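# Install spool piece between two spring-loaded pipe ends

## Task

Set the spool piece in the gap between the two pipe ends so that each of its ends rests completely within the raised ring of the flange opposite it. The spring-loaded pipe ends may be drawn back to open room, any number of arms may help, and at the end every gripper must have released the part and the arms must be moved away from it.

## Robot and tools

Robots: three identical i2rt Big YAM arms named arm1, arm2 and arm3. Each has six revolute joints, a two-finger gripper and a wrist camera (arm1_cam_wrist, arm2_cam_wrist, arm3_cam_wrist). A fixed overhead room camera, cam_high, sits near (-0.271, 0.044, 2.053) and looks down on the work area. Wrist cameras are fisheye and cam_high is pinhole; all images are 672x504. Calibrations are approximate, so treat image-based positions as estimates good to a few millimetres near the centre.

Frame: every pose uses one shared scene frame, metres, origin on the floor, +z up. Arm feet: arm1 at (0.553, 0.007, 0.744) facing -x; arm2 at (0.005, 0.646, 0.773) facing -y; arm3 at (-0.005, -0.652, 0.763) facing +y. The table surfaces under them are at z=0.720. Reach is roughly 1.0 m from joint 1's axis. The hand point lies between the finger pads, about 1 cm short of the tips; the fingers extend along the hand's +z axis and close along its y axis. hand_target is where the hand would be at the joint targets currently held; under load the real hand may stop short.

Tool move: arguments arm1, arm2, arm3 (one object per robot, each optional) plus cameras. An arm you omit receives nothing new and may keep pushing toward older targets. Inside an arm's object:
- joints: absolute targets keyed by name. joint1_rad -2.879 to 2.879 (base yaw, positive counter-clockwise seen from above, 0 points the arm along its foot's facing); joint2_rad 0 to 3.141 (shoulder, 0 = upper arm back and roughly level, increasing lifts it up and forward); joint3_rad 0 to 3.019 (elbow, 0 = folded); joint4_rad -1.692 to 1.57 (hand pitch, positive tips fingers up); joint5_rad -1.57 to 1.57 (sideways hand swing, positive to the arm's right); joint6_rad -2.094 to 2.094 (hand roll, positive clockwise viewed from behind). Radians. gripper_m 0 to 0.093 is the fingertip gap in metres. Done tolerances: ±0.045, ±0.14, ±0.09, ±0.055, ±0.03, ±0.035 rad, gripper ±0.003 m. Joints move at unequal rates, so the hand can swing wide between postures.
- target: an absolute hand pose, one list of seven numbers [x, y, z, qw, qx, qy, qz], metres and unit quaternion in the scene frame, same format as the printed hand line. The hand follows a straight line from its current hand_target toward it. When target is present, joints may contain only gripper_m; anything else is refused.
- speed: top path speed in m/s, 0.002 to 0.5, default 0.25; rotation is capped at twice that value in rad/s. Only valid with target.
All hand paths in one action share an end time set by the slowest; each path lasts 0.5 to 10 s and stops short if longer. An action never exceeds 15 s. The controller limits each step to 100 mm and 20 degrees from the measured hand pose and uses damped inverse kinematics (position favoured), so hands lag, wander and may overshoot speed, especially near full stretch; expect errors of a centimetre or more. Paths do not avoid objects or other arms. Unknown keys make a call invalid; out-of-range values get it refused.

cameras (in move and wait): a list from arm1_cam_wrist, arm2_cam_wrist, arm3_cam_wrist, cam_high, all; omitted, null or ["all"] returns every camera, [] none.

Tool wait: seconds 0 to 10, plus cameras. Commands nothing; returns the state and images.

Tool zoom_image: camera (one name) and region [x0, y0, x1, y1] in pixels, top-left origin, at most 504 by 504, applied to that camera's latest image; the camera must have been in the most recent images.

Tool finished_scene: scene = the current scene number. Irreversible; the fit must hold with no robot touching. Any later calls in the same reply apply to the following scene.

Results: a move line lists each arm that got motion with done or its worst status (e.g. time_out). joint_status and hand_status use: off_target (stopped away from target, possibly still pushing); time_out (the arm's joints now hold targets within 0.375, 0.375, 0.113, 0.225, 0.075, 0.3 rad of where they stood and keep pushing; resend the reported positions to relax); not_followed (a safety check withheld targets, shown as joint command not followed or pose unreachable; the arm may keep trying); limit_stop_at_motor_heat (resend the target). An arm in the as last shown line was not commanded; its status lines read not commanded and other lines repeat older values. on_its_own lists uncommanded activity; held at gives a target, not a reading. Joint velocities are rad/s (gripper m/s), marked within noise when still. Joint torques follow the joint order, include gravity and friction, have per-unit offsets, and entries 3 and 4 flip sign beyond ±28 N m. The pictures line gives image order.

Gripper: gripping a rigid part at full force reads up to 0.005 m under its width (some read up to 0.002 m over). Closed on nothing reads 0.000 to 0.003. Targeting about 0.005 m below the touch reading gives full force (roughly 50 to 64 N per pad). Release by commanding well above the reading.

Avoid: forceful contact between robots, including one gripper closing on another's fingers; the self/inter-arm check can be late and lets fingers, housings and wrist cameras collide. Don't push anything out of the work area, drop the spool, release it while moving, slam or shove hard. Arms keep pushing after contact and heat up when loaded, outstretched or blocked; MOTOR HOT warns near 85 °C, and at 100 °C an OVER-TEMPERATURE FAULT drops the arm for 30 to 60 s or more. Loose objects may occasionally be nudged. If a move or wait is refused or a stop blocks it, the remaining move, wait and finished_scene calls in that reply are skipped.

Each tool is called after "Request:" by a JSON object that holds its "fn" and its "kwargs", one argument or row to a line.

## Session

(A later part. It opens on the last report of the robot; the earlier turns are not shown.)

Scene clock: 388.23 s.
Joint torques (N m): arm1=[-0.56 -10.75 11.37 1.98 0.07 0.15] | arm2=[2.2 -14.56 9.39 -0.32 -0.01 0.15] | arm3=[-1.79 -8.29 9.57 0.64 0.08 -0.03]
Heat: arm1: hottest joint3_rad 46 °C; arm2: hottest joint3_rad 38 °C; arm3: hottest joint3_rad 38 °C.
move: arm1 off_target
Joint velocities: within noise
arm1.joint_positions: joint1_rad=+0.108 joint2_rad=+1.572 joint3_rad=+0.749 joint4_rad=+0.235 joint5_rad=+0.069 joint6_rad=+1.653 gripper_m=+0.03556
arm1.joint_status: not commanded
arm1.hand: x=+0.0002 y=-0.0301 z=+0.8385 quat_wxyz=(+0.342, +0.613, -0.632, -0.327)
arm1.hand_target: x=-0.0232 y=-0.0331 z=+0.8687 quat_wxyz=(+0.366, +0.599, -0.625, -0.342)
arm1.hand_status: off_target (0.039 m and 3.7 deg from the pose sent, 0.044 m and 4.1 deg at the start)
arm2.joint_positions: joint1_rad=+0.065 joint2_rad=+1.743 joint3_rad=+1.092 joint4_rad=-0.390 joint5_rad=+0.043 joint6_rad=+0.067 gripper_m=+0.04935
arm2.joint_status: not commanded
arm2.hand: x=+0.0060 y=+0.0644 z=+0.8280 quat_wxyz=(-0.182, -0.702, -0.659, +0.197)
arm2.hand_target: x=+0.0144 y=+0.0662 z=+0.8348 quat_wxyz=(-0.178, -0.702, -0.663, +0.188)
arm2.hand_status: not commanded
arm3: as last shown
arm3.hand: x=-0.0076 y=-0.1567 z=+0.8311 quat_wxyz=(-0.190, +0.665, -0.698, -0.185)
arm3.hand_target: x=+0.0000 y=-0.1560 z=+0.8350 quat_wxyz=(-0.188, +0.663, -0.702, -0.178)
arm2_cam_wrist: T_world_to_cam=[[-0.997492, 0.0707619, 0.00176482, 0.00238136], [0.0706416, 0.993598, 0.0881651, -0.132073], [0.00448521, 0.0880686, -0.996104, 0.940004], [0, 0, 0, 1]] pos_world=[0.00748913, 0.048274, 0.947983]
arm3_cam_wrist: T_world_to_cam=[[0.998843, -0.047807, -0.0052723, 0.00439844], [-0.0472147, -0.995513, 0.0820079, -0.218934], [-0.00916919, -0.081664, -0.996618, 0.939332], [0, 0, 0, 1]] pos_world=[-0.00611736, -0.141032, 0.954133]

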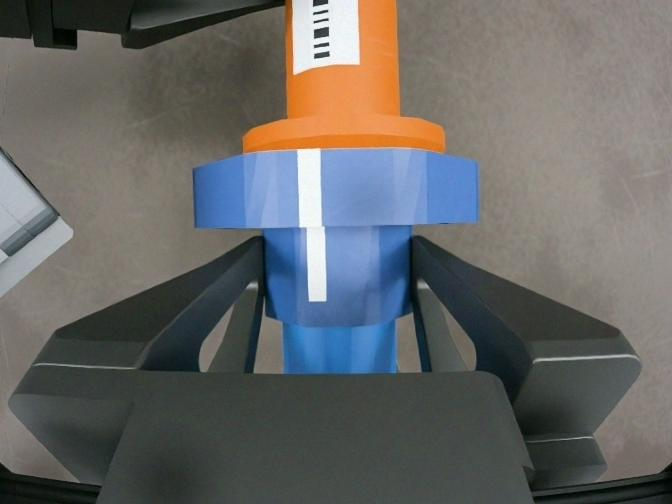

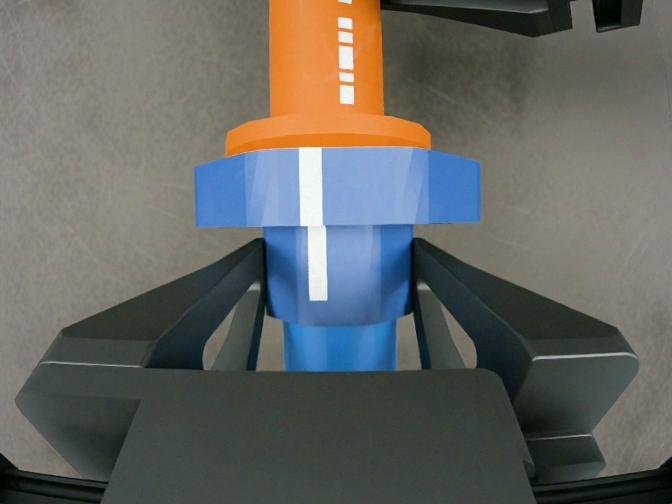

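Request:
{"fn": "move", "kwargs": {
  "arm1": {"target": [-0.0055, -0.0325, 0.860, 0.3657, 0.5987, -0.6254, -0.3423], "speed": 0.05},
  "cameras": []
}}

Request:
{"fn": "move", "kwargs": {
  "arm1": {"target": [-0.0238, -0.0325, 0.867, 0.3657, 0.5987, -0.6254, -0.3423], "speed": 0.05},
  "cameras": ["arm2_cam_wrist", "arm3_cam_wrist"]
}}

Request:
{"fn": "zoom_image", "kwargs": {
  "camera": "arm2_cam_wrist",
  "region": [180, 50, 500, 240]
}}

Request:
{"fn": "zoom_image", "kwargs": {
  "camera": "arm3_cam_wrist",
  "region": [180, 50, 500, 240]
}}

Scene clock: 397.07 s.
Joint torques (N m): arm1=[-0.32 -12.1 7.83 3.55 0.14 0.17] | arm2=[2.14 -14.51 9.4 -0.31 -0.01 0.15] | arm3=[-1.73 -9.52 9.46 0.55 0 -0.09]
Heat: arm1: hottest joint3_rad 45 °C; arm2: hottest joint3_rad 39 °C; arm3: hottest joint3_rad 38 °C.
move: arm1 off_target
Joint velocities: within noise
arm1.joint_positions: joint1_rad=+0.108 joint2_rad=+1.573 joint3_rad=+0.734 joint4_rad=+0.235 joint5_rad=+0.069 joint6_rad=+1.653 gripper_m=+0.03556
arm1.joint_status: not commanded
arm1.hand: x=+0.0062 y=-0.0296 z=+0.8316 quat_wxyz=(+0.337, +0.616, -0.634, -0.323)
arm1.hand_target: x=-0.0048 y=-0.0325 z=+0.8600 quat_wxyz=(+0.366, +0.599, -0.625, -0.342)
arm1.hand_status: off_target (0.031 m and 4.5 deg from the pose sent, 0.022 m and 3.7 deg at the start)
arm2, arm3: as last shown

Scene clock: 398.20 s.
Joint torques (N m): arm1=[-0.67 -10.75 11.28 2.15 0.04 0.14] | arm2=[2.14 -14.56 9.4 -0.29 -0.01 0.15] | arm3=[-1.26 -10.34 9.57 0.58 0.02 -0.1]
Heat: arm1: hottest joint3_rad 45 °C; arm2: hottest joint3_rad 39 °C; arm3: hottest joint3_rad 38 °C.
move: arm1 off_target
Joint velocities: within noise
arm1.joint_positions: joint1_rad=+0.108 joint2_rad=+1.573 joint3_rad=+0.743 joint4_rad=+0.235 joint5_rad=+0.069 joint6_rad=+1.653 gripper_m=+0.03556
arm1.joint_status: not commanded
arm1.hand: x=+0.0025 y=-0.0299 z=+0.8356 quat_wxyz=(+0.340, +0.614, -0.633, -0.326)
arm1.hand_target: x=-0.0214 y=-0.0324 z=+0.8678 quat_wxyz=(+0.366, +0.599, -0.625, -0.342)
arm1.hand_status: off_target (0.041 m and 4.0 deg from the pose sent, 0.046 m and 4.5 deg at the start)
arm2, arm3: as last shown
arm2_cam_wrist: T_world_to_cam=[[-0.997492, 0.0707619, 0.00176482, 0.00238136], [0.0706416, 0.993598, 0.0881651, -0.132073], [0.00448521, 0.0880686, -0.996104, 0.940004], [0, 0, 0, 1]] pos_world=[0.00748913, 0.048274, 0.947983]
arm3_cam_wrist: T_world_to_cam=[[0.998843, -0.047807, -0.0052723, 0.00439844], [-0.0472147, -0.995513, 0.0820079, -0.218934], [-0.00916919, -0.081664, -0.996618, 0.939332], [0, 0, 0, 1]] pos_world=[-0.00611736, -0.141032, 0.954133]

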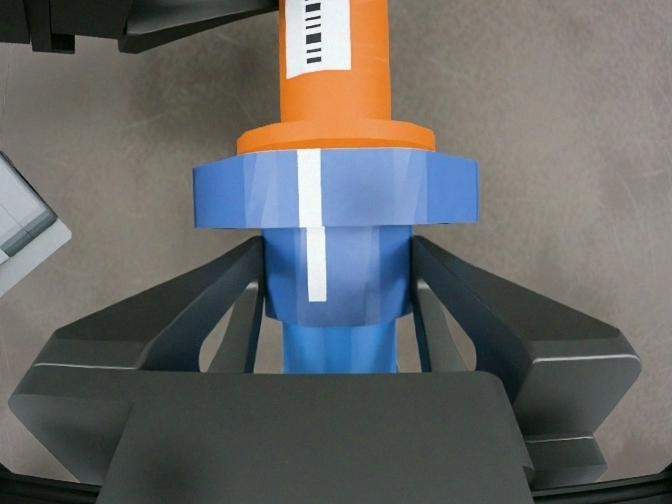

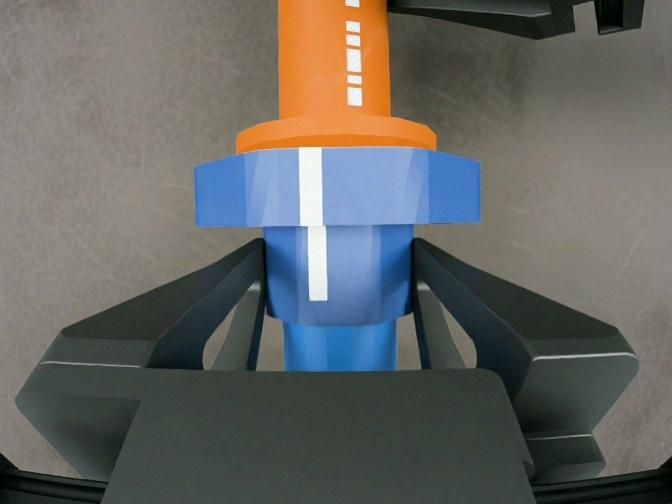

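Scaled by 1.575 (camera's finer frame: 960x720).

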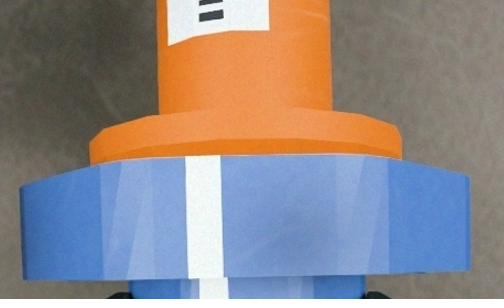

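Scaled by 1.575 (camera's finer frame: 960x720).

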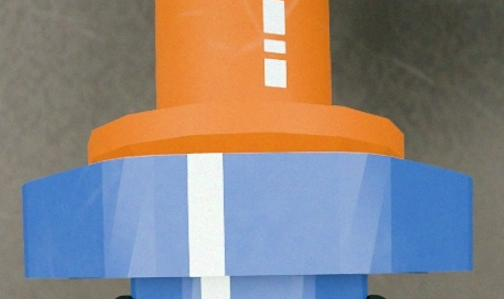

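Request:
{"fn": "move", "kwargs": {
  "arm2": {"target": [0.014, 0.056, 0.835, 0.1777, 0.7022, 0.6633, -0.1881], "speed": 0.02},
  "arm3": {"target": [0.0005, -0.147, 0.835, 0.1881, -0.6633, 0.7021, 0.1777], "speed": 0.02},
  "cameras": ["arm2_cam_wrist", "arm3_cam_wrist"]
}}

Request:
{"fn": "zoom_image", "kwargs": {
  "camera": "arm2_cam_wrist",
  "region": [180, 50, 500, 240]
}}

Request:
{"fn": "zoom_image", "kwargs": {
  "camera": "arm3_cam_wrist",
  "region": [180, 50, 500, 240]
}}

Scene clock: 403.03 s.
Joint torques (N m): arm1=[-0.67 -10.87 11.25 2.14 0.05 0.15] | arm2=[2.08 -14.1 10.15 0.03 -0.05 0.14] | arm3=[-2.61 -9.52 10.25 0.79 -0.04 -0.07]
Heat: arm1: hottest joint3_rad 45 °C; arm2: hottest joint3_rad 39 °C; arm3: hottest joint3_rad 38 °C.
move: arm2 off_target; arm3 done
Joint velocities: within noise
arm1.joint_positions: joint1_rad=+0.108 joint2_rad=+1.573 joint3_rad=+0.743 joint4_rad=+0.235 joint5_rad=+0.068 joint6_rad=+1.653 gripper_m=+0.03556
arm1.joint_status: not commanded
arm1.hand: x=+0.0026 y=-0.0300 z=+0.8352 quat_wxyz=(+0.340, +0.615, -0.633, -0.325)
arm1.hand_target: x=-0.0214 y=-0.0324 z=+0.8680 quat_wxyz=(+0.366, +0.599, -0.625, -0.342)
arm1.hand_status: not commanded
arm2.joint_positions: joint1_rad=+0.065 joint2_rad=+1.756 joint3_rad=+1.115 joint4_rad=-0.408 joint5_rad=+0.043 joint6_rad=+0.067 gripper_m=+0.04935
arm2.joint_status: not commanded
arm2.hand: x=+0.0061 y=+0.0594 z=+0.8281 quat_wxyz=(-0.179, -0.703, -0.660, +0.194)
arm2.hand_target: x=+0.0140 y=+0.0562 z=+0.8349 quat_wxyz=(-0.178, -0.702, -0.663, +0.188)
arm2.hand_status: off_target (0.011 m and 0.8 deg from the pose sent, 0.013 m and 1.2 deg at the start)
arm3.joint_positions: joint1_rad=+0.022 joint2_rad=+1.544 joint3_rad=+0.876 joint4_rad=-0.386 joint5_rad=+0.020 joint6_rad=+0.057 gripper_m=+0.04791
arm3.joint_status: not commanded
arm3.hand: x=-0.0076 y=-0.1518 z=+0.8307 quat_wxyz=(-0.188, +0.666, -0.699, -0.183)
arm3.hand_target: x=+0.0006 y=-0.1472 z=+0.8351 quat_wxyz=(-0.188, +0.663, -0.702, -0.178)
arm3.hand_status: done (0.010 m and 0.8 deg from the pose sent, 0.013 m and 1.0 deg at the start)
arm2_cam_wrist: T_world_to_cam=[[-0.997493, 0.0707219, 0.00261029, 0.00201146], [0.0706402, 0.992752, 0.097233, -0.134584], [0.00428513, 0.0971736, -0.995258, 0.939248], [0, 0, 0, 1]] pos_world=[0.00748866, 0.0421961, 0.947875]
arm3_cam_wrist: T_world_to_cam=[[0.998843, -0.0478417, -0.0049791, 0.00448401], [-0.0472181, -0.994992, 0.0880994, -0.218959], [-0.009169, -0.0877624, -0.996099, 0.937978], [0, 0, 0, 1]] pos_world=[-0.00621736, -0.135329, 0.953631]

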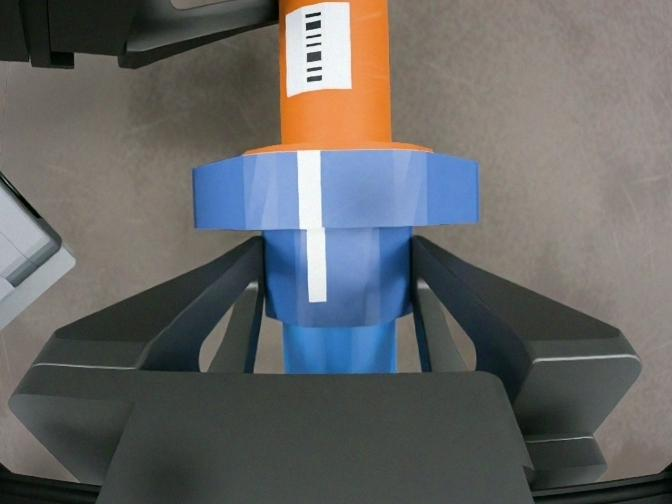

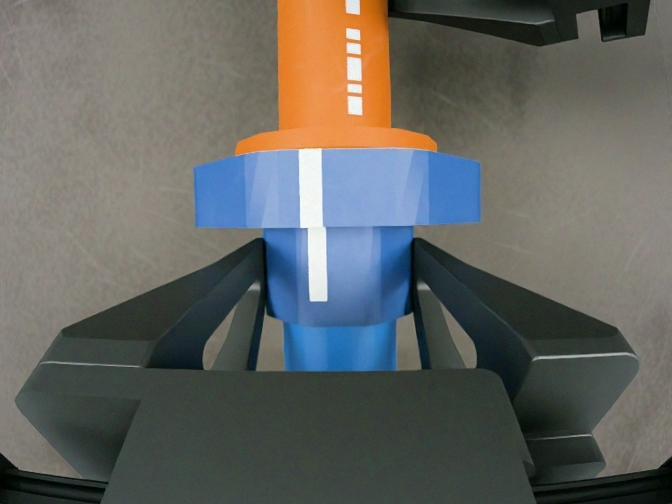

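Scaled by 1.575 (camera's finer frame: 960x720).

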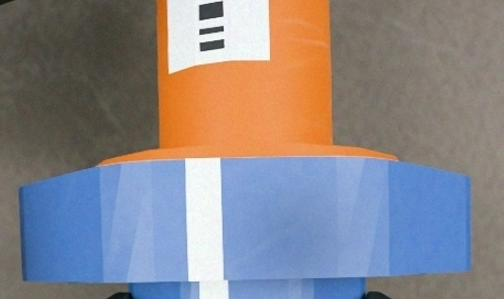

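Scaled by 1.575 (camera's finer frame: 960x720).

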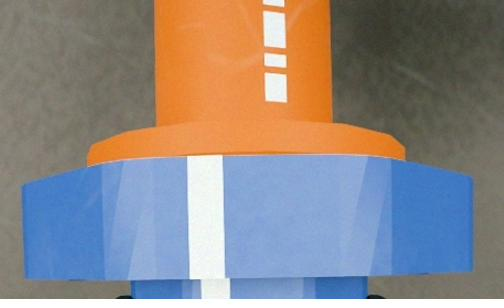

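Request:
{"fn": "move", "kwargs": {
  "arm2": {"target": [0.014, 0.053, 0.835, 0.1777, 0.7022, 0.6633, -0.1881], "speed": 0.02},
  "arm3": {"target": [0.0005, -0.139, 0.835, 0.1881, -0.6633, 0.7021, 0.1777], "speed": 0.02},
  "cameras": ["arm2_cam_wrist", "arm3_cam_wrist"]
}}

Request:
{"fn": "zoom_image", "kwargs": {
  "camera": "arm2_cam_wrist",
  "region": [180, 50, 500, 240]
}}

Request:
{"fn": "zoom_image", "kwargs": {
  "camera": "arm3_cam_wrist",
  "region": [180, 50, 500, 240]
}}

Scene clock: 409.50 s.
Joint torques (N m): arm1=[-0.67 -11.11 11.26 2.14 0.02 0.15] | arm2=[2.02 -13.98 10.28 0.09 -0.05 0.14] | arm3=[-2.67 -9.29 10.73 1.01 0.04 -0.03]
Heat: arm1: hottest joint3_rad 45 °C; arm2: hottest joint3_rad 40 °C; arm3: hottest joint3_rad 38 °C.
move: arm2 off_target; arm3 off_target
Joint velocities: within noise
arm1.joint_positions: joint1_rad=+0.108 joint2_rad=+1.577 joint3_rad=+0.743 joint4_rad=+0.235 joint5_rad=+0.070 joint6_rad=+1.653 gripper_m=+0.03556
arm1.joint_status: not commanded
arm1.hand: x=+0.0027 y=-0.0296 z=+0.8334 quat_wxyz=(+0.338, +0.615, -0.634, -0.325)
arm1.hand_target: x=-0.0214 y=-0.0323 z=+0.8679 quat_wxyz=(+0.366, +0.599, -0.625, -0.342)
arm1.hand_status: not commanded
arm2.joint_positions: joint1_rad=+0.065 joint2_rad=+1.761 joint3_rad=+1.123 joint4_rad=-0.414 joint5_rad=+0.043 joint6_rad=+0.067 gripper_m=+0.04935
arm2.joint_status: not commanded
arm2.hand: x=+0.0062 y=+0.0574 z=+0.8283 quat_wxyz=(-0.178, -0.703, -0.660, +0.193)
arm2.hand_target: x=+0.0140 y=+0.0532 z=+0.8350 quat_wxyz=(-0.178, -0.702, -0.663, +0.188)
arm2.hand_status: off_target (0.011 m and 0.7 deg from the pose sent, 0.012 m and 0.8 deg at the start)
arm3.joint_positions: joint1_rad=+0.022 joint2_rad=+1.553 joint3_rad=+0.890 joint4_rad=-0.398 joint5_rad=+0.020 joint6_rad=+0.057 gripper_m=+0.04791
arm3.joint_status: not commanded
arm3.hand: x=-0.0077 y=-0.1484 z=+0.8307 quat_wxyz=(-0.186, +0.666, -0.699, -0.181)
arm3.hand_target: x=+0.0006 y=-0.1393 z=+0.8352 quat_wxyz=(-0.188, +0.663, -0.702, -0.178)
arm3.hand_status: off_target (0.013 m and 0.6 deg from the pose sent, 0.016 m and 0.8 deg at the start)
arm2_cam_wrist: T_world_to_cam=[[-0.997493, 0.0707186, 0.00274479, 0.00213857], [0.070642, 0.992565, 0.0991198, -0.134212], [0.00428523, 0.0990652, -0.995072, 0.939406], [0, 0, 0, 1]] pos_world=[0.00758866, 0.0400008, 0.948073]
arm3_cam_wrist: T_world_to_cam=[[0.998839, -0.0479628, -0.00454331, 0.00435305], [-0.0473163, -0.994363, 0.0948851, -0.221162], [-0.00906866, -0.0945599, -0.995478, 0.936762], [0, 0, 0, 1]] pos_world=[-0.00631739, -0.131126, 0.95353]

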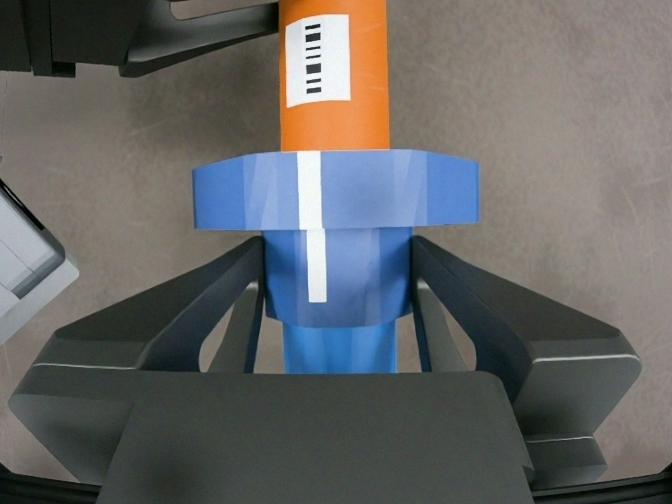

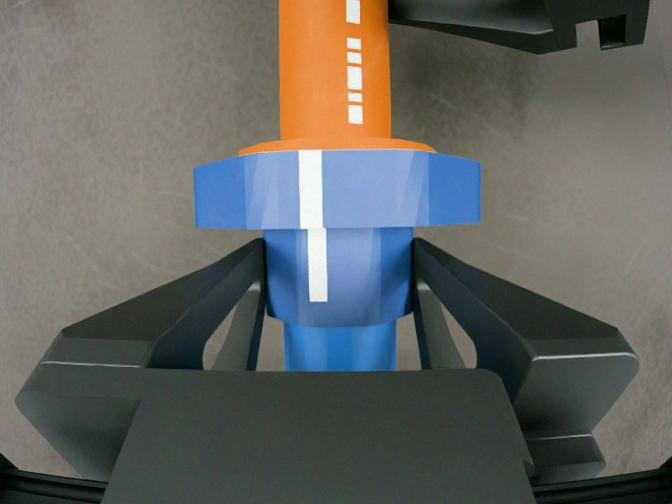

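Scaled by 1.575 (camera's finer frame: 960x720).

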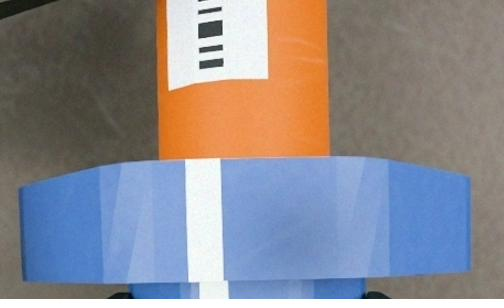

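Scaled by 1.575 (camera's finer frame: 960x720).

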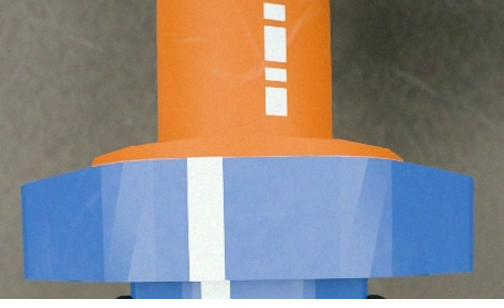

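Request:
{"fn": "move", "kwargs": {
  "arm2": {"target": [0.014, 0.049, 0.835, 0.1777, 0.7022, 0.6633, -0.1881], "speed": 0.02},
  "arm3": {"target": [0.0005, -0.130, 0.835, 0.1881, -0.6633, 0.7021, 0.1777], "speed": 0.02},
  "cameras": ["arm2_cam_wrist", "arm3_cam_wrist"]
}}

Request:
{"fn": "zoom_image", "kwargs": {
  "camera": "arm2_cam_wrist",
  "region": [180, 50, 500, 240]
}}

Request:
{"fn": "zoom_image", "kwargs": {
  "camera": "arm3_cam_wrist",
  "region": [180, 50, 500, 240]
}}

Scene clock: 414.90 s.
Joint torques (N m): arm1=[-0.5 -11.28 11.22 2.13 -0.02 0.15] | arm2=[2.14 -13.74 10.77 0.25 -0.06 0.14] | arm3=[-1.73 -8.47 11.75 1.14 0.04 -0.08]
Heat: arm1: hottest joint3_rad 44 °C; arm2: hottest joint3_rad 40 °C; arm3: hottest joint3_rad 39 °C.
move: arm2 off_target; arm3 off_target
Joint velocities: within noise
arm1.joint_positions: joint1_rad=+0.107 joint2_rad=+1.580 joint3_rad=+0.743 joint4_rad=+0.235 joint5_rad=+0.071 joint6_rad=+1.653 gripper_m=+0.03556
arm1.joint_status: not commanded
arm1.hand: x=+0.0028 y=-0.0287 z=+0.8320 quat_wxyz=(+0.337, +0.615, -0.635, -0.325)
arm1.hand_target: x=-0.0214 y=-0.0323 z=+0.8680 quat_wxyz=(+0.366, +0.599, -0.625, -0.342)
arm1.hand_status: not commanded
arm2.joint_positions: joint1_rad=+0.065 joint2_rad=+1.766 joint3_rad=+1.130 joint4_rad=-0.422 joint5_rad=+0.043 joint6_rad=+0.067 gripper_m=+0.04935
arm2.joint_status: not commanded
arm2.hand: x=+0.0062 y=+0.0565 z=+0.8275 quat_wxyz=(-0.176, -0.704, -0.661, +0.191)
arm2.hand_target: x=+0.0140 y=+0.0493 z=+0.8352 quat_wxyz=(-0.178, -0.702, -0.663, +0.188)
arm2.hand_status: off_target (0.013 m and 0.5 deg from the pose sent, 0.013 m and 0.7 deg at the start)
arm3.joint_positions: joint1_rad=+0.022 joint2_rad=+1.563 joint3_rad=+0.905 joint4_rad=-0.412 joint5_rad=+0.020 joint6_rad=+0.057 gripper_m=+0.04791
arm3.joint_status: not commanded
arm3.hand: x=-0.0077 y=-0.1456 z=+0.8306 quat_wxyz=(-0.183, +0.667, -0.700, -0.177)
arm3.hand_target: x=+0.0006 y=-0.1308 z=+0.8352 quat_wxyz=(-0.188, +0.663, -0.702, -0.178)
arm3.hand_status: off_target (0.018 m and 0.8 deg from the pose sent, 0.021 m and 0.6 deg at the start)
arm2_cam_wrist: T_world_to_cam=[[-0.997493, 0.0706892, 0.00327814, 0.00175595], [0.0706413, 0.991938, 0.105205, -0.138189], [0.00418512, 0.105173, -0.994445, 0.937845], [0, 0, 0, 1]] pos_world=[0.00758843, 0.0383157, 0.947168]
arm3_cam_wrist: T_world_to_cam=[[0.99884, -0.0479952, -0.0039857, 0.00400812], [-0.0473179, -0.993412, 0.104375, -0.226077], [-0.00896893, -0.104065, -0.99453, 0.934729], [0, 0, 0, 1]] pos_world=[-0.00631743, -0.127122, 0.953229]

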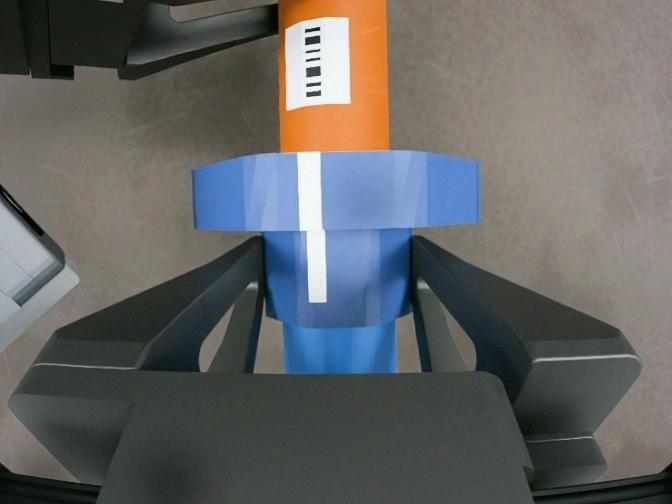

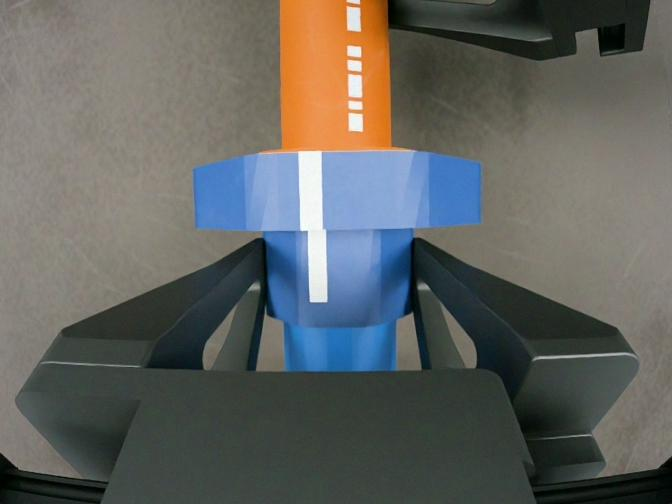

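Scaled by 1.575 (camera's finer frame: 960x720).

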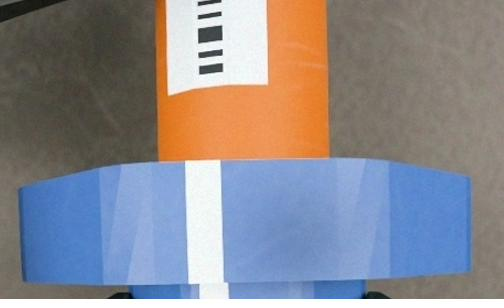

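Scaled by 1.575 (camera's finer frame: 960x720).

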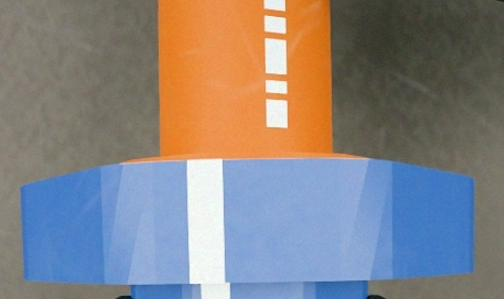

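Request:
{"fn": "move", "kwargs": {
  "arm2": {"target": [0.014, 0.044, 0.835, 0.1777, 0.7022, 0.6633, -0.1881], "speed": 0.02},
  "arm3": {"target": [0.0005, -0.121, 0.835, 0.1881, -0.6633, 0.7021, 0.1777], "speed": 0.02},
  "cameras": ["arm2_cam_wrist", "arm3_cam_wrist", "arm1_cam_wrist"]
}}

Request:
{"fn": "zoom_image", "kwargs": {
  "camera": "arm3_cam_wrist",
  "region": [180, 50, 500, 240]
}}

Scene clock: 424.03 s.
Joint torques (N m): arm1=[-0.56 -11.34 11.21 2.13 -0.03 0.14] | arm2=[2.08 -13.33 11.41 0.5 -0.07 0.14] | arm3=[-2.73 -7.47 12.45 1.55 0 -0.09]
Heat: arm1: hottest joint3_rad 44 °C; arm2: hottest joint3_rad 40 °C; arm3: hottest joint3_rad 38 °C.
move: arm2 off_target; arm3 off_target
Joint velocities: within noise
arm1: as last shown
arm1.hand: x=+0.0028 y=-0.0287 z=+0.8316 quat_wxyz=(+0.337, +0.615, -0.635, -0.324)
arm1.hand_target: x=-0.0214 y=-0.0323 z=+0.8679 quat_wxyz=(+0.366, +0.599, -0.625, -0.342)
arm2.joint_positions: joint1_rad=+0.065 joint2_rad=+1.769 joint3_rad=+1.137 joint4_rad=-0.435 joint5_rad=+0.043 joint6_rad=+0.067 gripper_m=+0.04935
arm2.joint_status: not commanded
arm2.hand: x=+0.0062 y=+0.0562 z=+0.8274 quat_wxyz=(-0.173, -0.705, -0.662, +0.189)
arm2.hand_target: x=+0.0140 y=+0.0444 z=+0.8353 quat_wxyz=(-0.178, -0.702, -0.663, +0.189)
arm2.hand_status: off_target (0.016 m and 0.7 deg from the pose sent, 0.017 m and 0.5 deg at the start)
arm3.joint_positions: joint1_rad=+0.022 joint2_rad=+1.569 joint3_rad=+0.917 joint4_rad=-0.430 joint5_rad=+0.020 joint6_rad=+0.057 gripper_m=+0.04791
arm3.joint_status: not commanded
arm3.hand: x=-0.0077 y=-0.1444 z=+0.8307 quat_wxyz=(-0.179, +0.668, -0.701, -0.173)
arm3.hand_target: x=+0.0007 y=-0.1224 z=+0.8355 quat_wxyz=(-0.188, +0.663, -0.702, -0.178)
arm3.hand_status: off_target (0.025 m and 1.3 deg from the pose sent, 0.026 m and 0.8 deg at the start)
pictures: arm1_cam_wrist, arm2_cam_wrist, arm3_cam_wrist
arm1_cam_wrist: T_world_to_cam=[[0.557198, -0.0341601, -0.829676, 0.689002], [0.465656, -0.814413, 0.34626, -0.30745], [-0.687527, -0.579279, -0.437883, 0.474329], [0, 0, 0, 1]] pos_world=[0.085369, 0.047914, 0.885807]
arm2_cam_wrist: T_world_to_cam=[[-0.997486, 0.0707473, 0.00397847, 0.00118137], [0.0707412, 0.991019, 0.113475, -0.144696], [0.0040853, 0.113471, -0.993533, 0.936604], [0, 0, 0, 1]] pos_world=[0.00758809, 0.0370358, 0.946961]
arm3_cam_wrist: T_world_to_cam=[[0.998837, -0.0481149, -0.00322948, 0.00339744], [-0.0474192, -0.992157, 0.115658, -0.234089], [-0.00876904, -0.115371, -0.993284, 0.932404], [0, 0, 0, 1]] pos_world=[-0.00631751, -0.124517, 0.953227]

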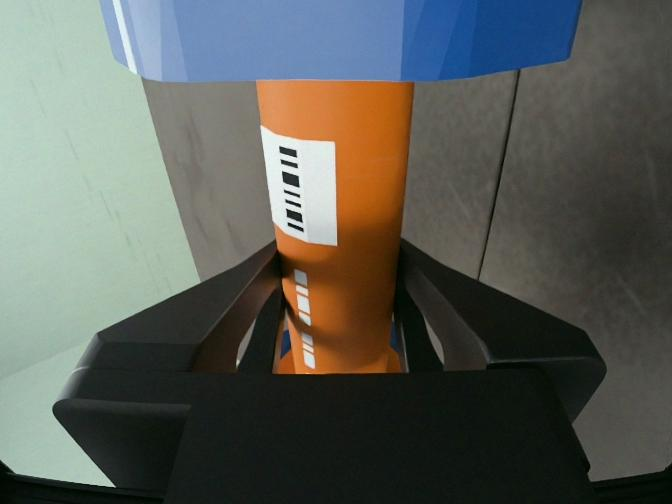

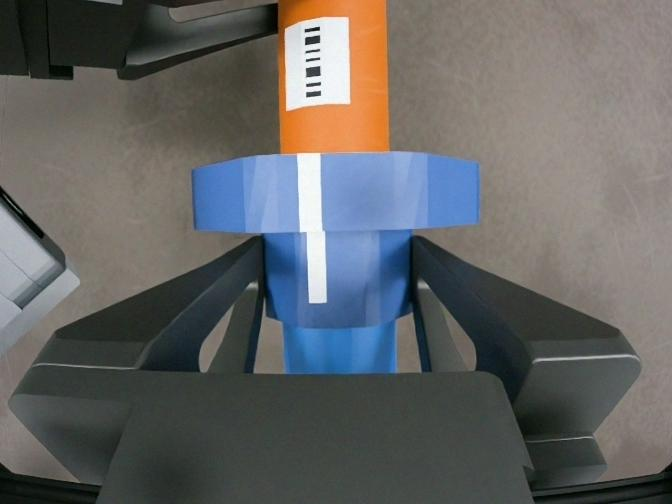

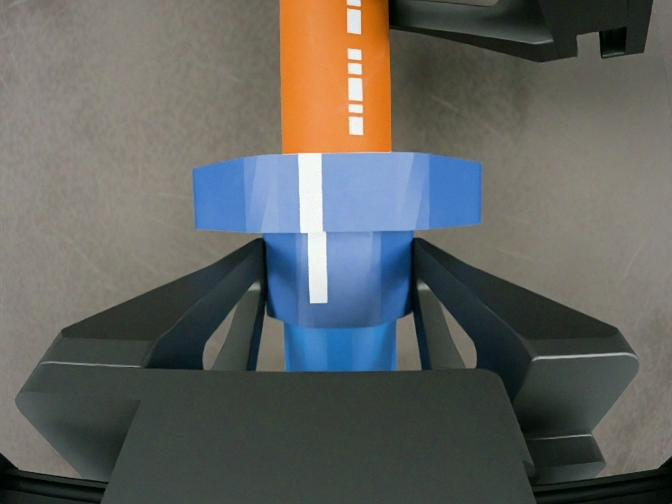

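Scaled by 1.575 (camera's finer frame: 960x720).

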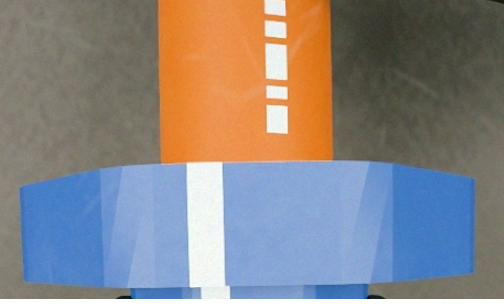

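Request:
{"fn": "move", "kwargs": {
  "arm2": {"target": [0.013, 0.034, 0.834, 0.1777, 0.7022, 0.6633, -0.1881], "speed": 0.02},
  "arm3": {"target": [0.0, -0.116, 0.834, 0.1881, -0.6633, 0.7021, 0.1777], "speed": 0.02},
  "cameras": ["cam_high", "arm3_cam_wrist", "arm2_cam_wrist"]
}}

Request:
{"fn": "zoom_image", "kwargs": {
  "camera": "cam_high",
  "region": [280, 180, 410, 310]
}}

Request:
{"fn": "zoom_image", "kwargs": {
  "camera": "arm2_cam_wrist",
  "region": [180, 50, 500, 240]
}}

Request:
{"fn": "zoom_image", "kwargs": {
  "camera": "arm3_cam_wrist",
  "region": [180, 50, 500, 240]
}}

Scene clock: 429.20 s.
Joint torques (N m): arm1=[-0.56 -11.4 11.22 2.14 0 0.15] | arm2=[1.9 -12.22 12.63 1.02 -0.11 0.11] | arm3=[-2.37 -7.18 13.12 1.85 -0.06 -0.08]
Heat: arm1: hottest joint3_rad 44 °C; arm2: hottest joint3_rad 41 °C; arm3: hottest joint3_rad 39 °C.
move: arm2 off_target; arm3 off_target
Joint velocities: within noise
arm1: as last shown
arm1.joint_positions: joint1_rad=+0.107 joint2_rad=+1.581 joint3_rad=+0.743 joint4_rad=+0.235 joint5_rad=+0.070 joint6_rad=+1.653 gripper_m=+0.03556
arm1.hand: x=+0.0028 y=-0.0289 z=+0.8314 quat_wxyz=(+0.337, +0.615, -0.635, -0.324)
arm2.joint_positions: joint1_rad=+0.065 joint2_rad=+1.776 joint3_rad=+1.153 joint4_rad=-0.458 joint5_rad=+0.043 joint6_rad=+0.067 gripper_m=+0.04935
arm2.joint_status: not commanded
arm2.hand: x=+0.0063 y=+0.0549 z=+0.8273 quat_wxyz=(-0.168, -0.706, -0.663, +0.184)
arm2.hand_target: x=+0.0131 y=+0.0351 z=+0.8344 quat_wxyz=(-0.178, -0.702, -0.663, +0.188)
arm2.hand_status: off_target (0.023 m and 1.3 deg from the pose sent, 0.024 m and 0.7 deg at the start)
arm3.joint_positions: joint1_rad=+0.022 joint2_rad=+1.574 joint3_rad=+0.925 joint4_rad=-0.439 joint5_rad=+0.021 joint6_rad=+0.057 gripper_m=+0.04791
arm3.joint_status: not commanded
arm3.hand: x=-0.0075 y=-0.1433 z=+0.8304 quat_wxyz=(-0.177, +0.669, -0.702, -0.171)
arm3.hand_target: x=+0.0003 y=-0.1179 z=+0.8346 quat_wxyz=(-0.188, +0.663, -0.702, -0.178)
arm3.hand_status: off_target (0.029 m and 1.6 deg from the pose sent, 0.030 m and 1.3 deg at the start)
pictures: arm2_cam_wrist, arm3_cam_wrist, cam_high
arm2_cam_wrist: T_world_to_cam=[[-0.9975, 0.070497, 0.00490797, 0.000629189], [0.0705436, 0.989232, 0.128234, -0.155517], [0.00418503, 0.12826, -0.991732, 0.934236], [0, 0, 0, 1]] pos_world=[0.00768853, 0.0339726, 0.946451]
arm3_cam_wrist: T_world_to_cam=[[0.998807, -0.0488047, -0.00182452, 0.00206458], [-0.0482171, -0.991347, 0.122094, -0.238193], [-0.0077675, -0.121861, -0.992517, 0.930705], [0, 0, 0, 1]] pos_world=[-0.00631785, -0.122615, 0.952826]

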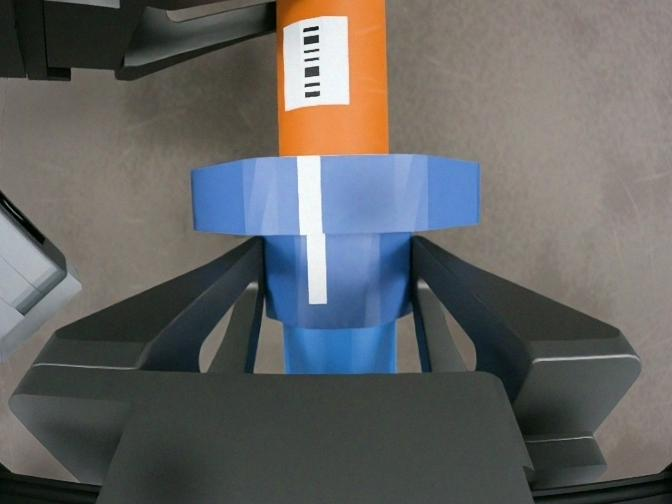

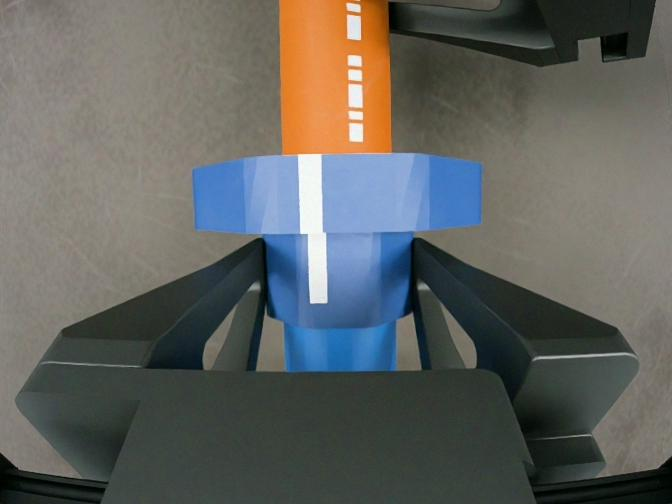

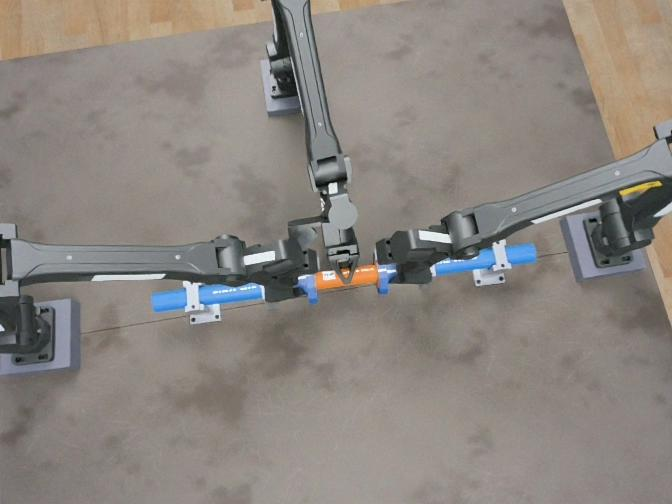

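Scaled by 3.877 (camera's finer frame: 960x720).

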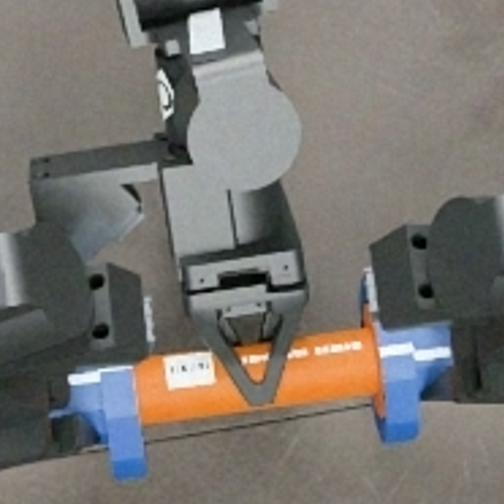

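Scaled by 1.575 (camera's finer frame: 960x720).

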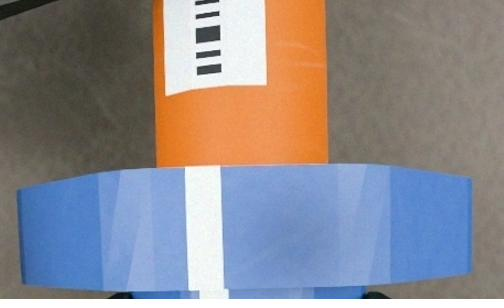

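Scaled by 1.575 (camera's finer frame: 960x720).

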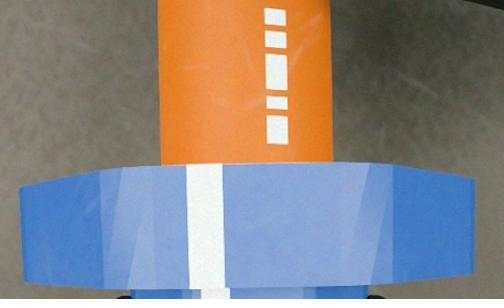

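Request:
{"fn": "move", "kwargs": {
  "arm2": {"target": [0.013, 0.025, 0.834, 0.1777, 0.7022, 0.6633, -0.1881], "speed": 0.02},
  "arm3": {"target": [0.0, -0.107, 0.834, 0.1881, -0.6633, 0.7021, 0.1777], "speed": 0.02},
  "cameras": ["cam_high"]
}}

Request:
{"fn": "zoom_image", "kwargs": {
  "camera": "cam_high",
  "region": [280, 180, 410, 310]
}}

Scene clock: 434.53 s.
Joint torques (N m): arm1=[-0.56 -11.4 11.22 2.15 0 0.14] | arm2=[1.85 -11.4 13.72 1.57 -0.12 0.11] | arm3=[-1.85 -6.48 14 2.47 -0.02 -0.06]
Heat: arm1: hottest joint3_rad 44 °C; arm2: hottest joint3_rad 42 °C; arm3: hottest joint3_rad 40 °C.
move: arm2 off_target; arm3 off_target
Joint velocities: within noise
arm1: as last shown
arm2.joint_positions: joint1_rad=+0.065 joint2_rad=+1.782 joint3_rad=+1.167 joint4_rad=-0.482 joint5_rad=+0.043 joint6_rad=+0.067 gripper_m=+0.04935
arm2.joint_status: not commanded
arm2.hand: x=+0.0063 y=+0.0543 z=+0.8273 quat_wxyz=(-0.162, -0.707, -0.665, +0.179)
arm2.hand_target: x=+0.0131 y=+0.0270 z=+0.8348 quat_wxyz=(-0.178, -0.702, -0.663, +0.188)
arm2.hand_status: off_target (0.031 m and 2.2 deg from the pose sent, 0.031 m and 1.3 deg at the start)
arm3.joint_positions: joint1_rad=+0.022 joint2_rad=+1.579 joint3_rad=+0.936 joint4_rad=-0.457 joint5_rad=+0.021 joint6_rad=+0.057 gripper_m=+0.04791
arm3.joint_status: not commanded
arm3.hand: x=-0.0075 y=-0.1427 z=+0.8307 quat_wxyz=(-0.173, +0.670, -0.703, -0.166)
arm3.hand_target: x=+0.0003 y=-0.1099 z=+0.8350 quat_wxyz=(-0.189, +0.663, -0.702, -0.178)
arm3.hand_status: off_target (0.037 m and 2.2 deg from the pose sent, 0.037 m and 1.6 deg at the start)

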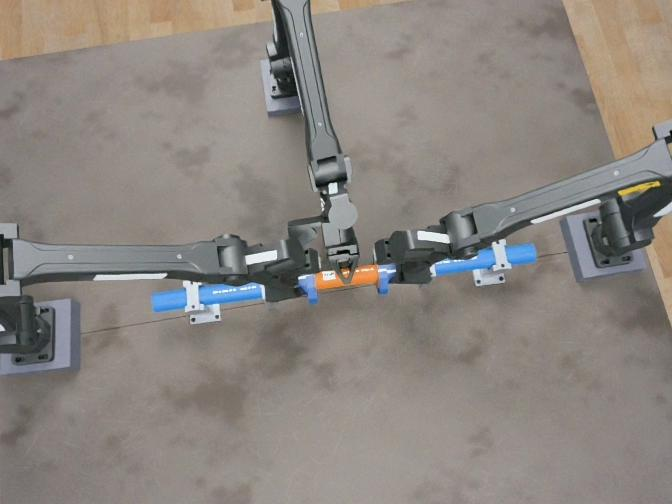

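Scaled by 3.877 (camera's finer frame: 960x720).

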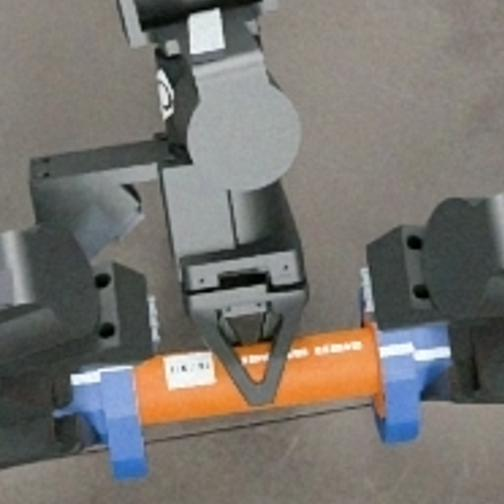

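Request:
{"fn": "move", "kwargs": {
  "arm2": {"target": [0.013, 0.036, 0.834, 0.1777, 0.7022, 0.6633, -0.1881], "speed": 0.03},
  "arm3": {"target": [0.0, -0.121, 0.834, 0.1881, -0.6633, 0.7021, 0.1777], "speed": 0.03},
  "cameras": []
}}

Request:
{"fn": "move", "kwargs": {
  "arm2": {"joints": {"gripper_m": 0.06}},
  "arm3": {"joints": {"gripper_m": 0.06}}
}}

Request:
{"fn": "zoom_image", "kwargs": {
  "camera": "cam_high",
  "region": [280, 180, 410, 310]
}}

Scene clock: 451.20 s.
Joint torques (N m): arm1=[-0.56 -11.4 11.21 2.14 0 0.15] | arm2=[1.85 -13.1 11 1.92 -0.11 0.12] | arm3=[-1.9 -8 11.11 2.73 -0.03 -0.05]
Heat: arm1: hottest joint3_rad 44 °C; arm2: hottest joint3_rad 46 °C; arm3: hottest joint3_rad 43 °C.
move: arm2 off_target; arm3 off_target
Joint velocities: within noise
arm1: as last shown
arm2.joint_positions: joint1_rad=+0.065 joint2_rad=+1.782 joint3_rad=+1.167 joint4_rad=-0.482 joint5_rad=+0.043 joint6_rad=+0.067 gripper_m=+0.04935
arm2.joint_status: not commanded
arm2.hand: x=+0.0063 y=+0.0544 z=+0.8273 quat_wxyz=(-0.162, -0.707, -0.665, +0.179)
arm2.hand_target: x=+0.0131 y=+0.0369 z=+0.8345 quat_wxyz=(-0.178, -0.702, -0.663, +0.188)
arm2.hand_status: off_target (0.021 m and 2.2 deg from the pose sent, 0.021 m and 2.2 deg at the start)
arm3.joint_positions: joint1_rad=+0.022 joint2_rad=+1.579 joint3_rad=+0.936 joint4_rad=-0.457 joint5_rad=+0.021 joint6_rad=+0.057 gripper_m=+0.04791
arm3.joint_status: not commanded
arm3.hand: x=-0.0075 y=-0.1428 z=+0.8306 quat_wxyz=(-0.173, +0.670, -0.703, -0.166)
arm3.hand_target: x=+0.0002 y=-0.1222 z=+0.8345 quat_wxyz=(-0.188, +0.663, -0.702, -0.177)
arm3.hand_status: off_target (0.023 m and 2.3 deg from the pose sent, 0.023 m and 2.3 deg at the start)

Scene clock: 451.87 s.
Joint torques (N m): arm1=[-0.56 -11.46 11.21 2.15 0.08 0.15] | arm2=[1.85 -13.1 11.02 1.69 -0.09 0.12] | arm3=[-1.79 -8.88 10.89 2.17 -0.04 -0.06]
Heat: arm1: hottest joint3_rad 44 °C; arm2: hottest joint3_rad 46 °C; arm3: hottest joint3_rad 43 °C.
move: arm2 done; arm3 done
Joint velocities: within noise
arm1.joint_positions: joint1_rad=+0.108 joint2_rad=+1.581 joint3_rad=+0.743 joint4_rad=+0.235 joint5_rad=+0.068 joint6_rad=+1.653 gripper_m=+0.03556
arm1.joint_status: not commanded
arm1.hand: x=+0.0029 y=-0.0297 z=+0.8312 quat_wxyz=(+0.338, +0.616, -0.634, -0.323)
arm1.hand_target: x=-0.0214 y=-0.0322 z=+0.8679 quat_wxyz=(+0.366, +0.599, -0.625, -0.342)
arm1.hand_status: not commanded
arm2.joint_positions: joint1_rad=+0.065 joint2_rad=+1.782 joint3_rad=+1.167 joint4_rad=-0.475 joint5_rad=+0.042 joint6_rad=+0.067 gripper_m=+0.05989
arm2.joint_status: all done
arm2.hand: x=+0.0064 y=+0.0530 z=+0.8278 quat_wxyz=(-0.164, -0.707, -0.664, +0.180)
arm2.hand_target: x=+0.0131 y=+0.0369 z=+0.8345 quat_wxyz=(-0.178, -0.702, -0.663, +0.188)
arm2.hand_status: not commanded
arm3.joint_positions: joint1_rad=+0.022 joint2_rad=+1.588 joint3_rad=+0.936 joint4_rad=-0.446 joint5_rad=+0.021 joint6_rad=+0.055 gripper_m=+0.05993
arm3.joint_status: all done
arm3.hand: x=-0.0075 y=-0.1409 z=+0.8273 quat_wxyz=(-0.174, +0.670, -0.702, -0.167)
arm3.hand_target: x=+0.0002 y=-0.1223 z=+0.8345 quat_wxyz=(-0.188, +0.663, -0.702, -0.177)
arm3.hand_status: not commanded
pictures: arm1_cam_wrist, arm2_cam_wrist, arm3_cam_wrist, cam_high
arm1_cam_wrist: T_world_to_cam=[[0.558087, -0.0337414, -0.829096, 0.688154], [0.467985, -0.812303, 0.348072, -0.309604], [-0.685222, -0.582259, -0.437546, 0.473317], [0, 0, 0, 1]] pos_world=[0.0851669, 0.0473197, 0.885407]
arm2_cam_wrist: T_world_to_cam=[[-0.997526, 0.0701174, 0.00503516, 0.000829904], [0.0701417, 0.98798, 0.137753, -0.161601], [0.00468422, 0.137765, -0.990454, 0.933499], [0, 0, 0, 1]] pos_world=[0.00779011, 0.0309968, 0.946845]
arm3_cam_wrist: T_world_to_cam=[[0.998887, -0.0471721, -0.000335223, 0.00111576], [-0.0467135, -0.990116, 0.13224, -0.243685], [-0.00656995, -0.132077, -0.991218, 0.925325], [0, 0, 0, 1]] pos_world=[-0.00641858, -0.11901, 0.949424]

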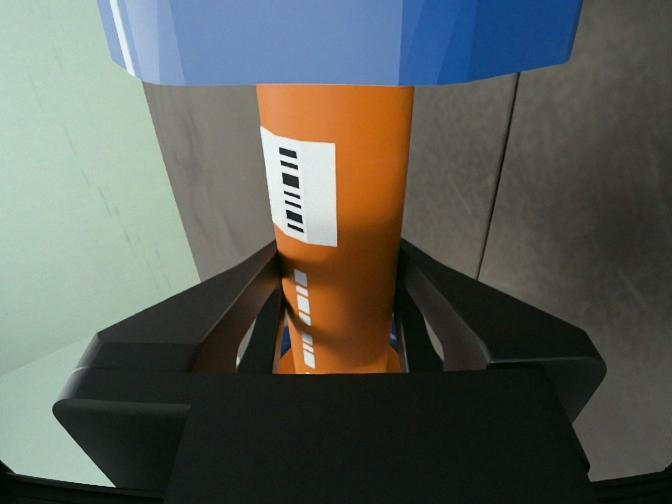

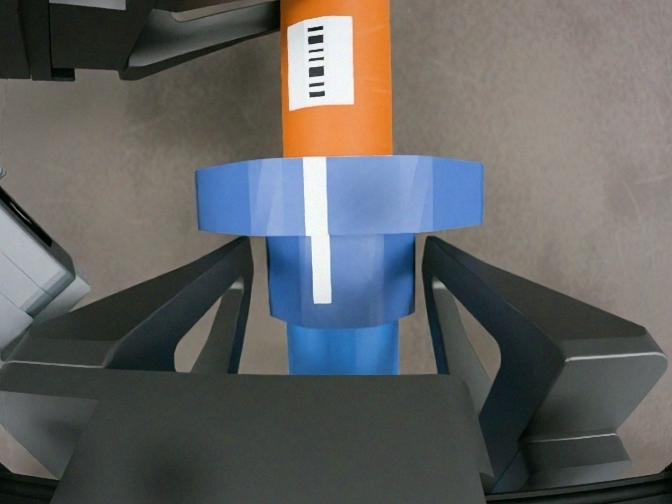

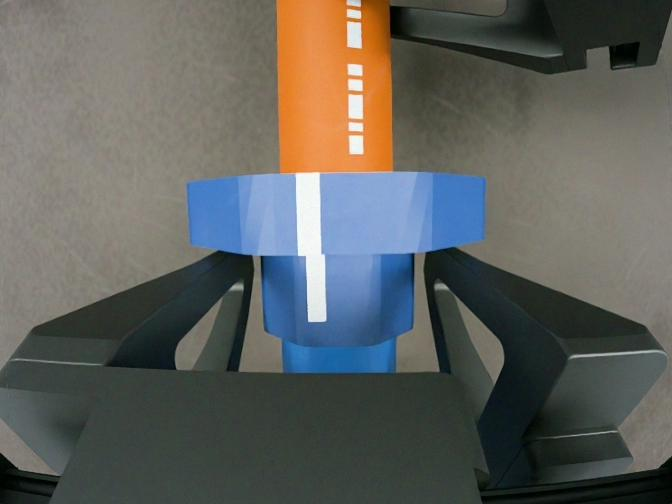

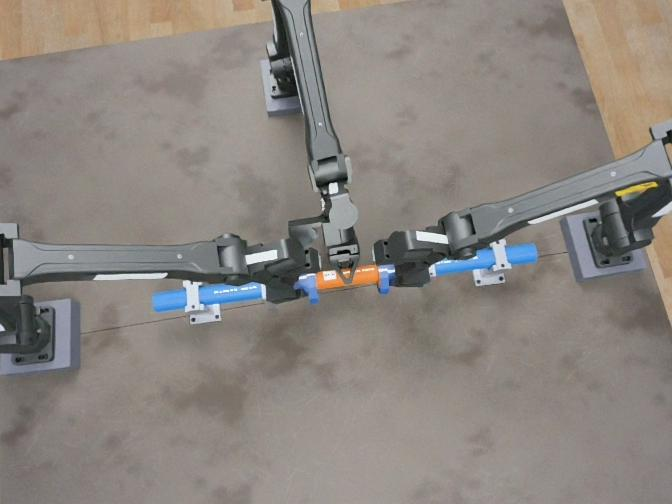

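Scaled by 3.877 (camera's finer frame: 960x720).

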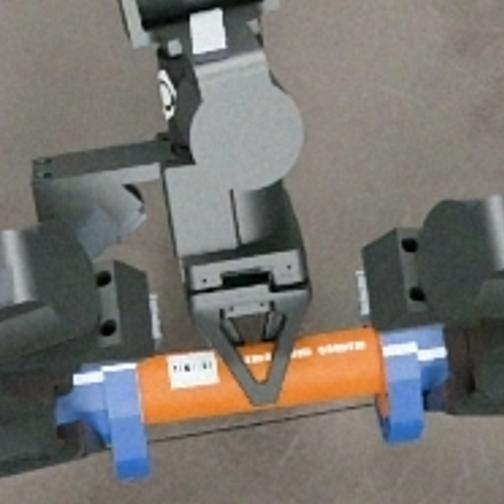

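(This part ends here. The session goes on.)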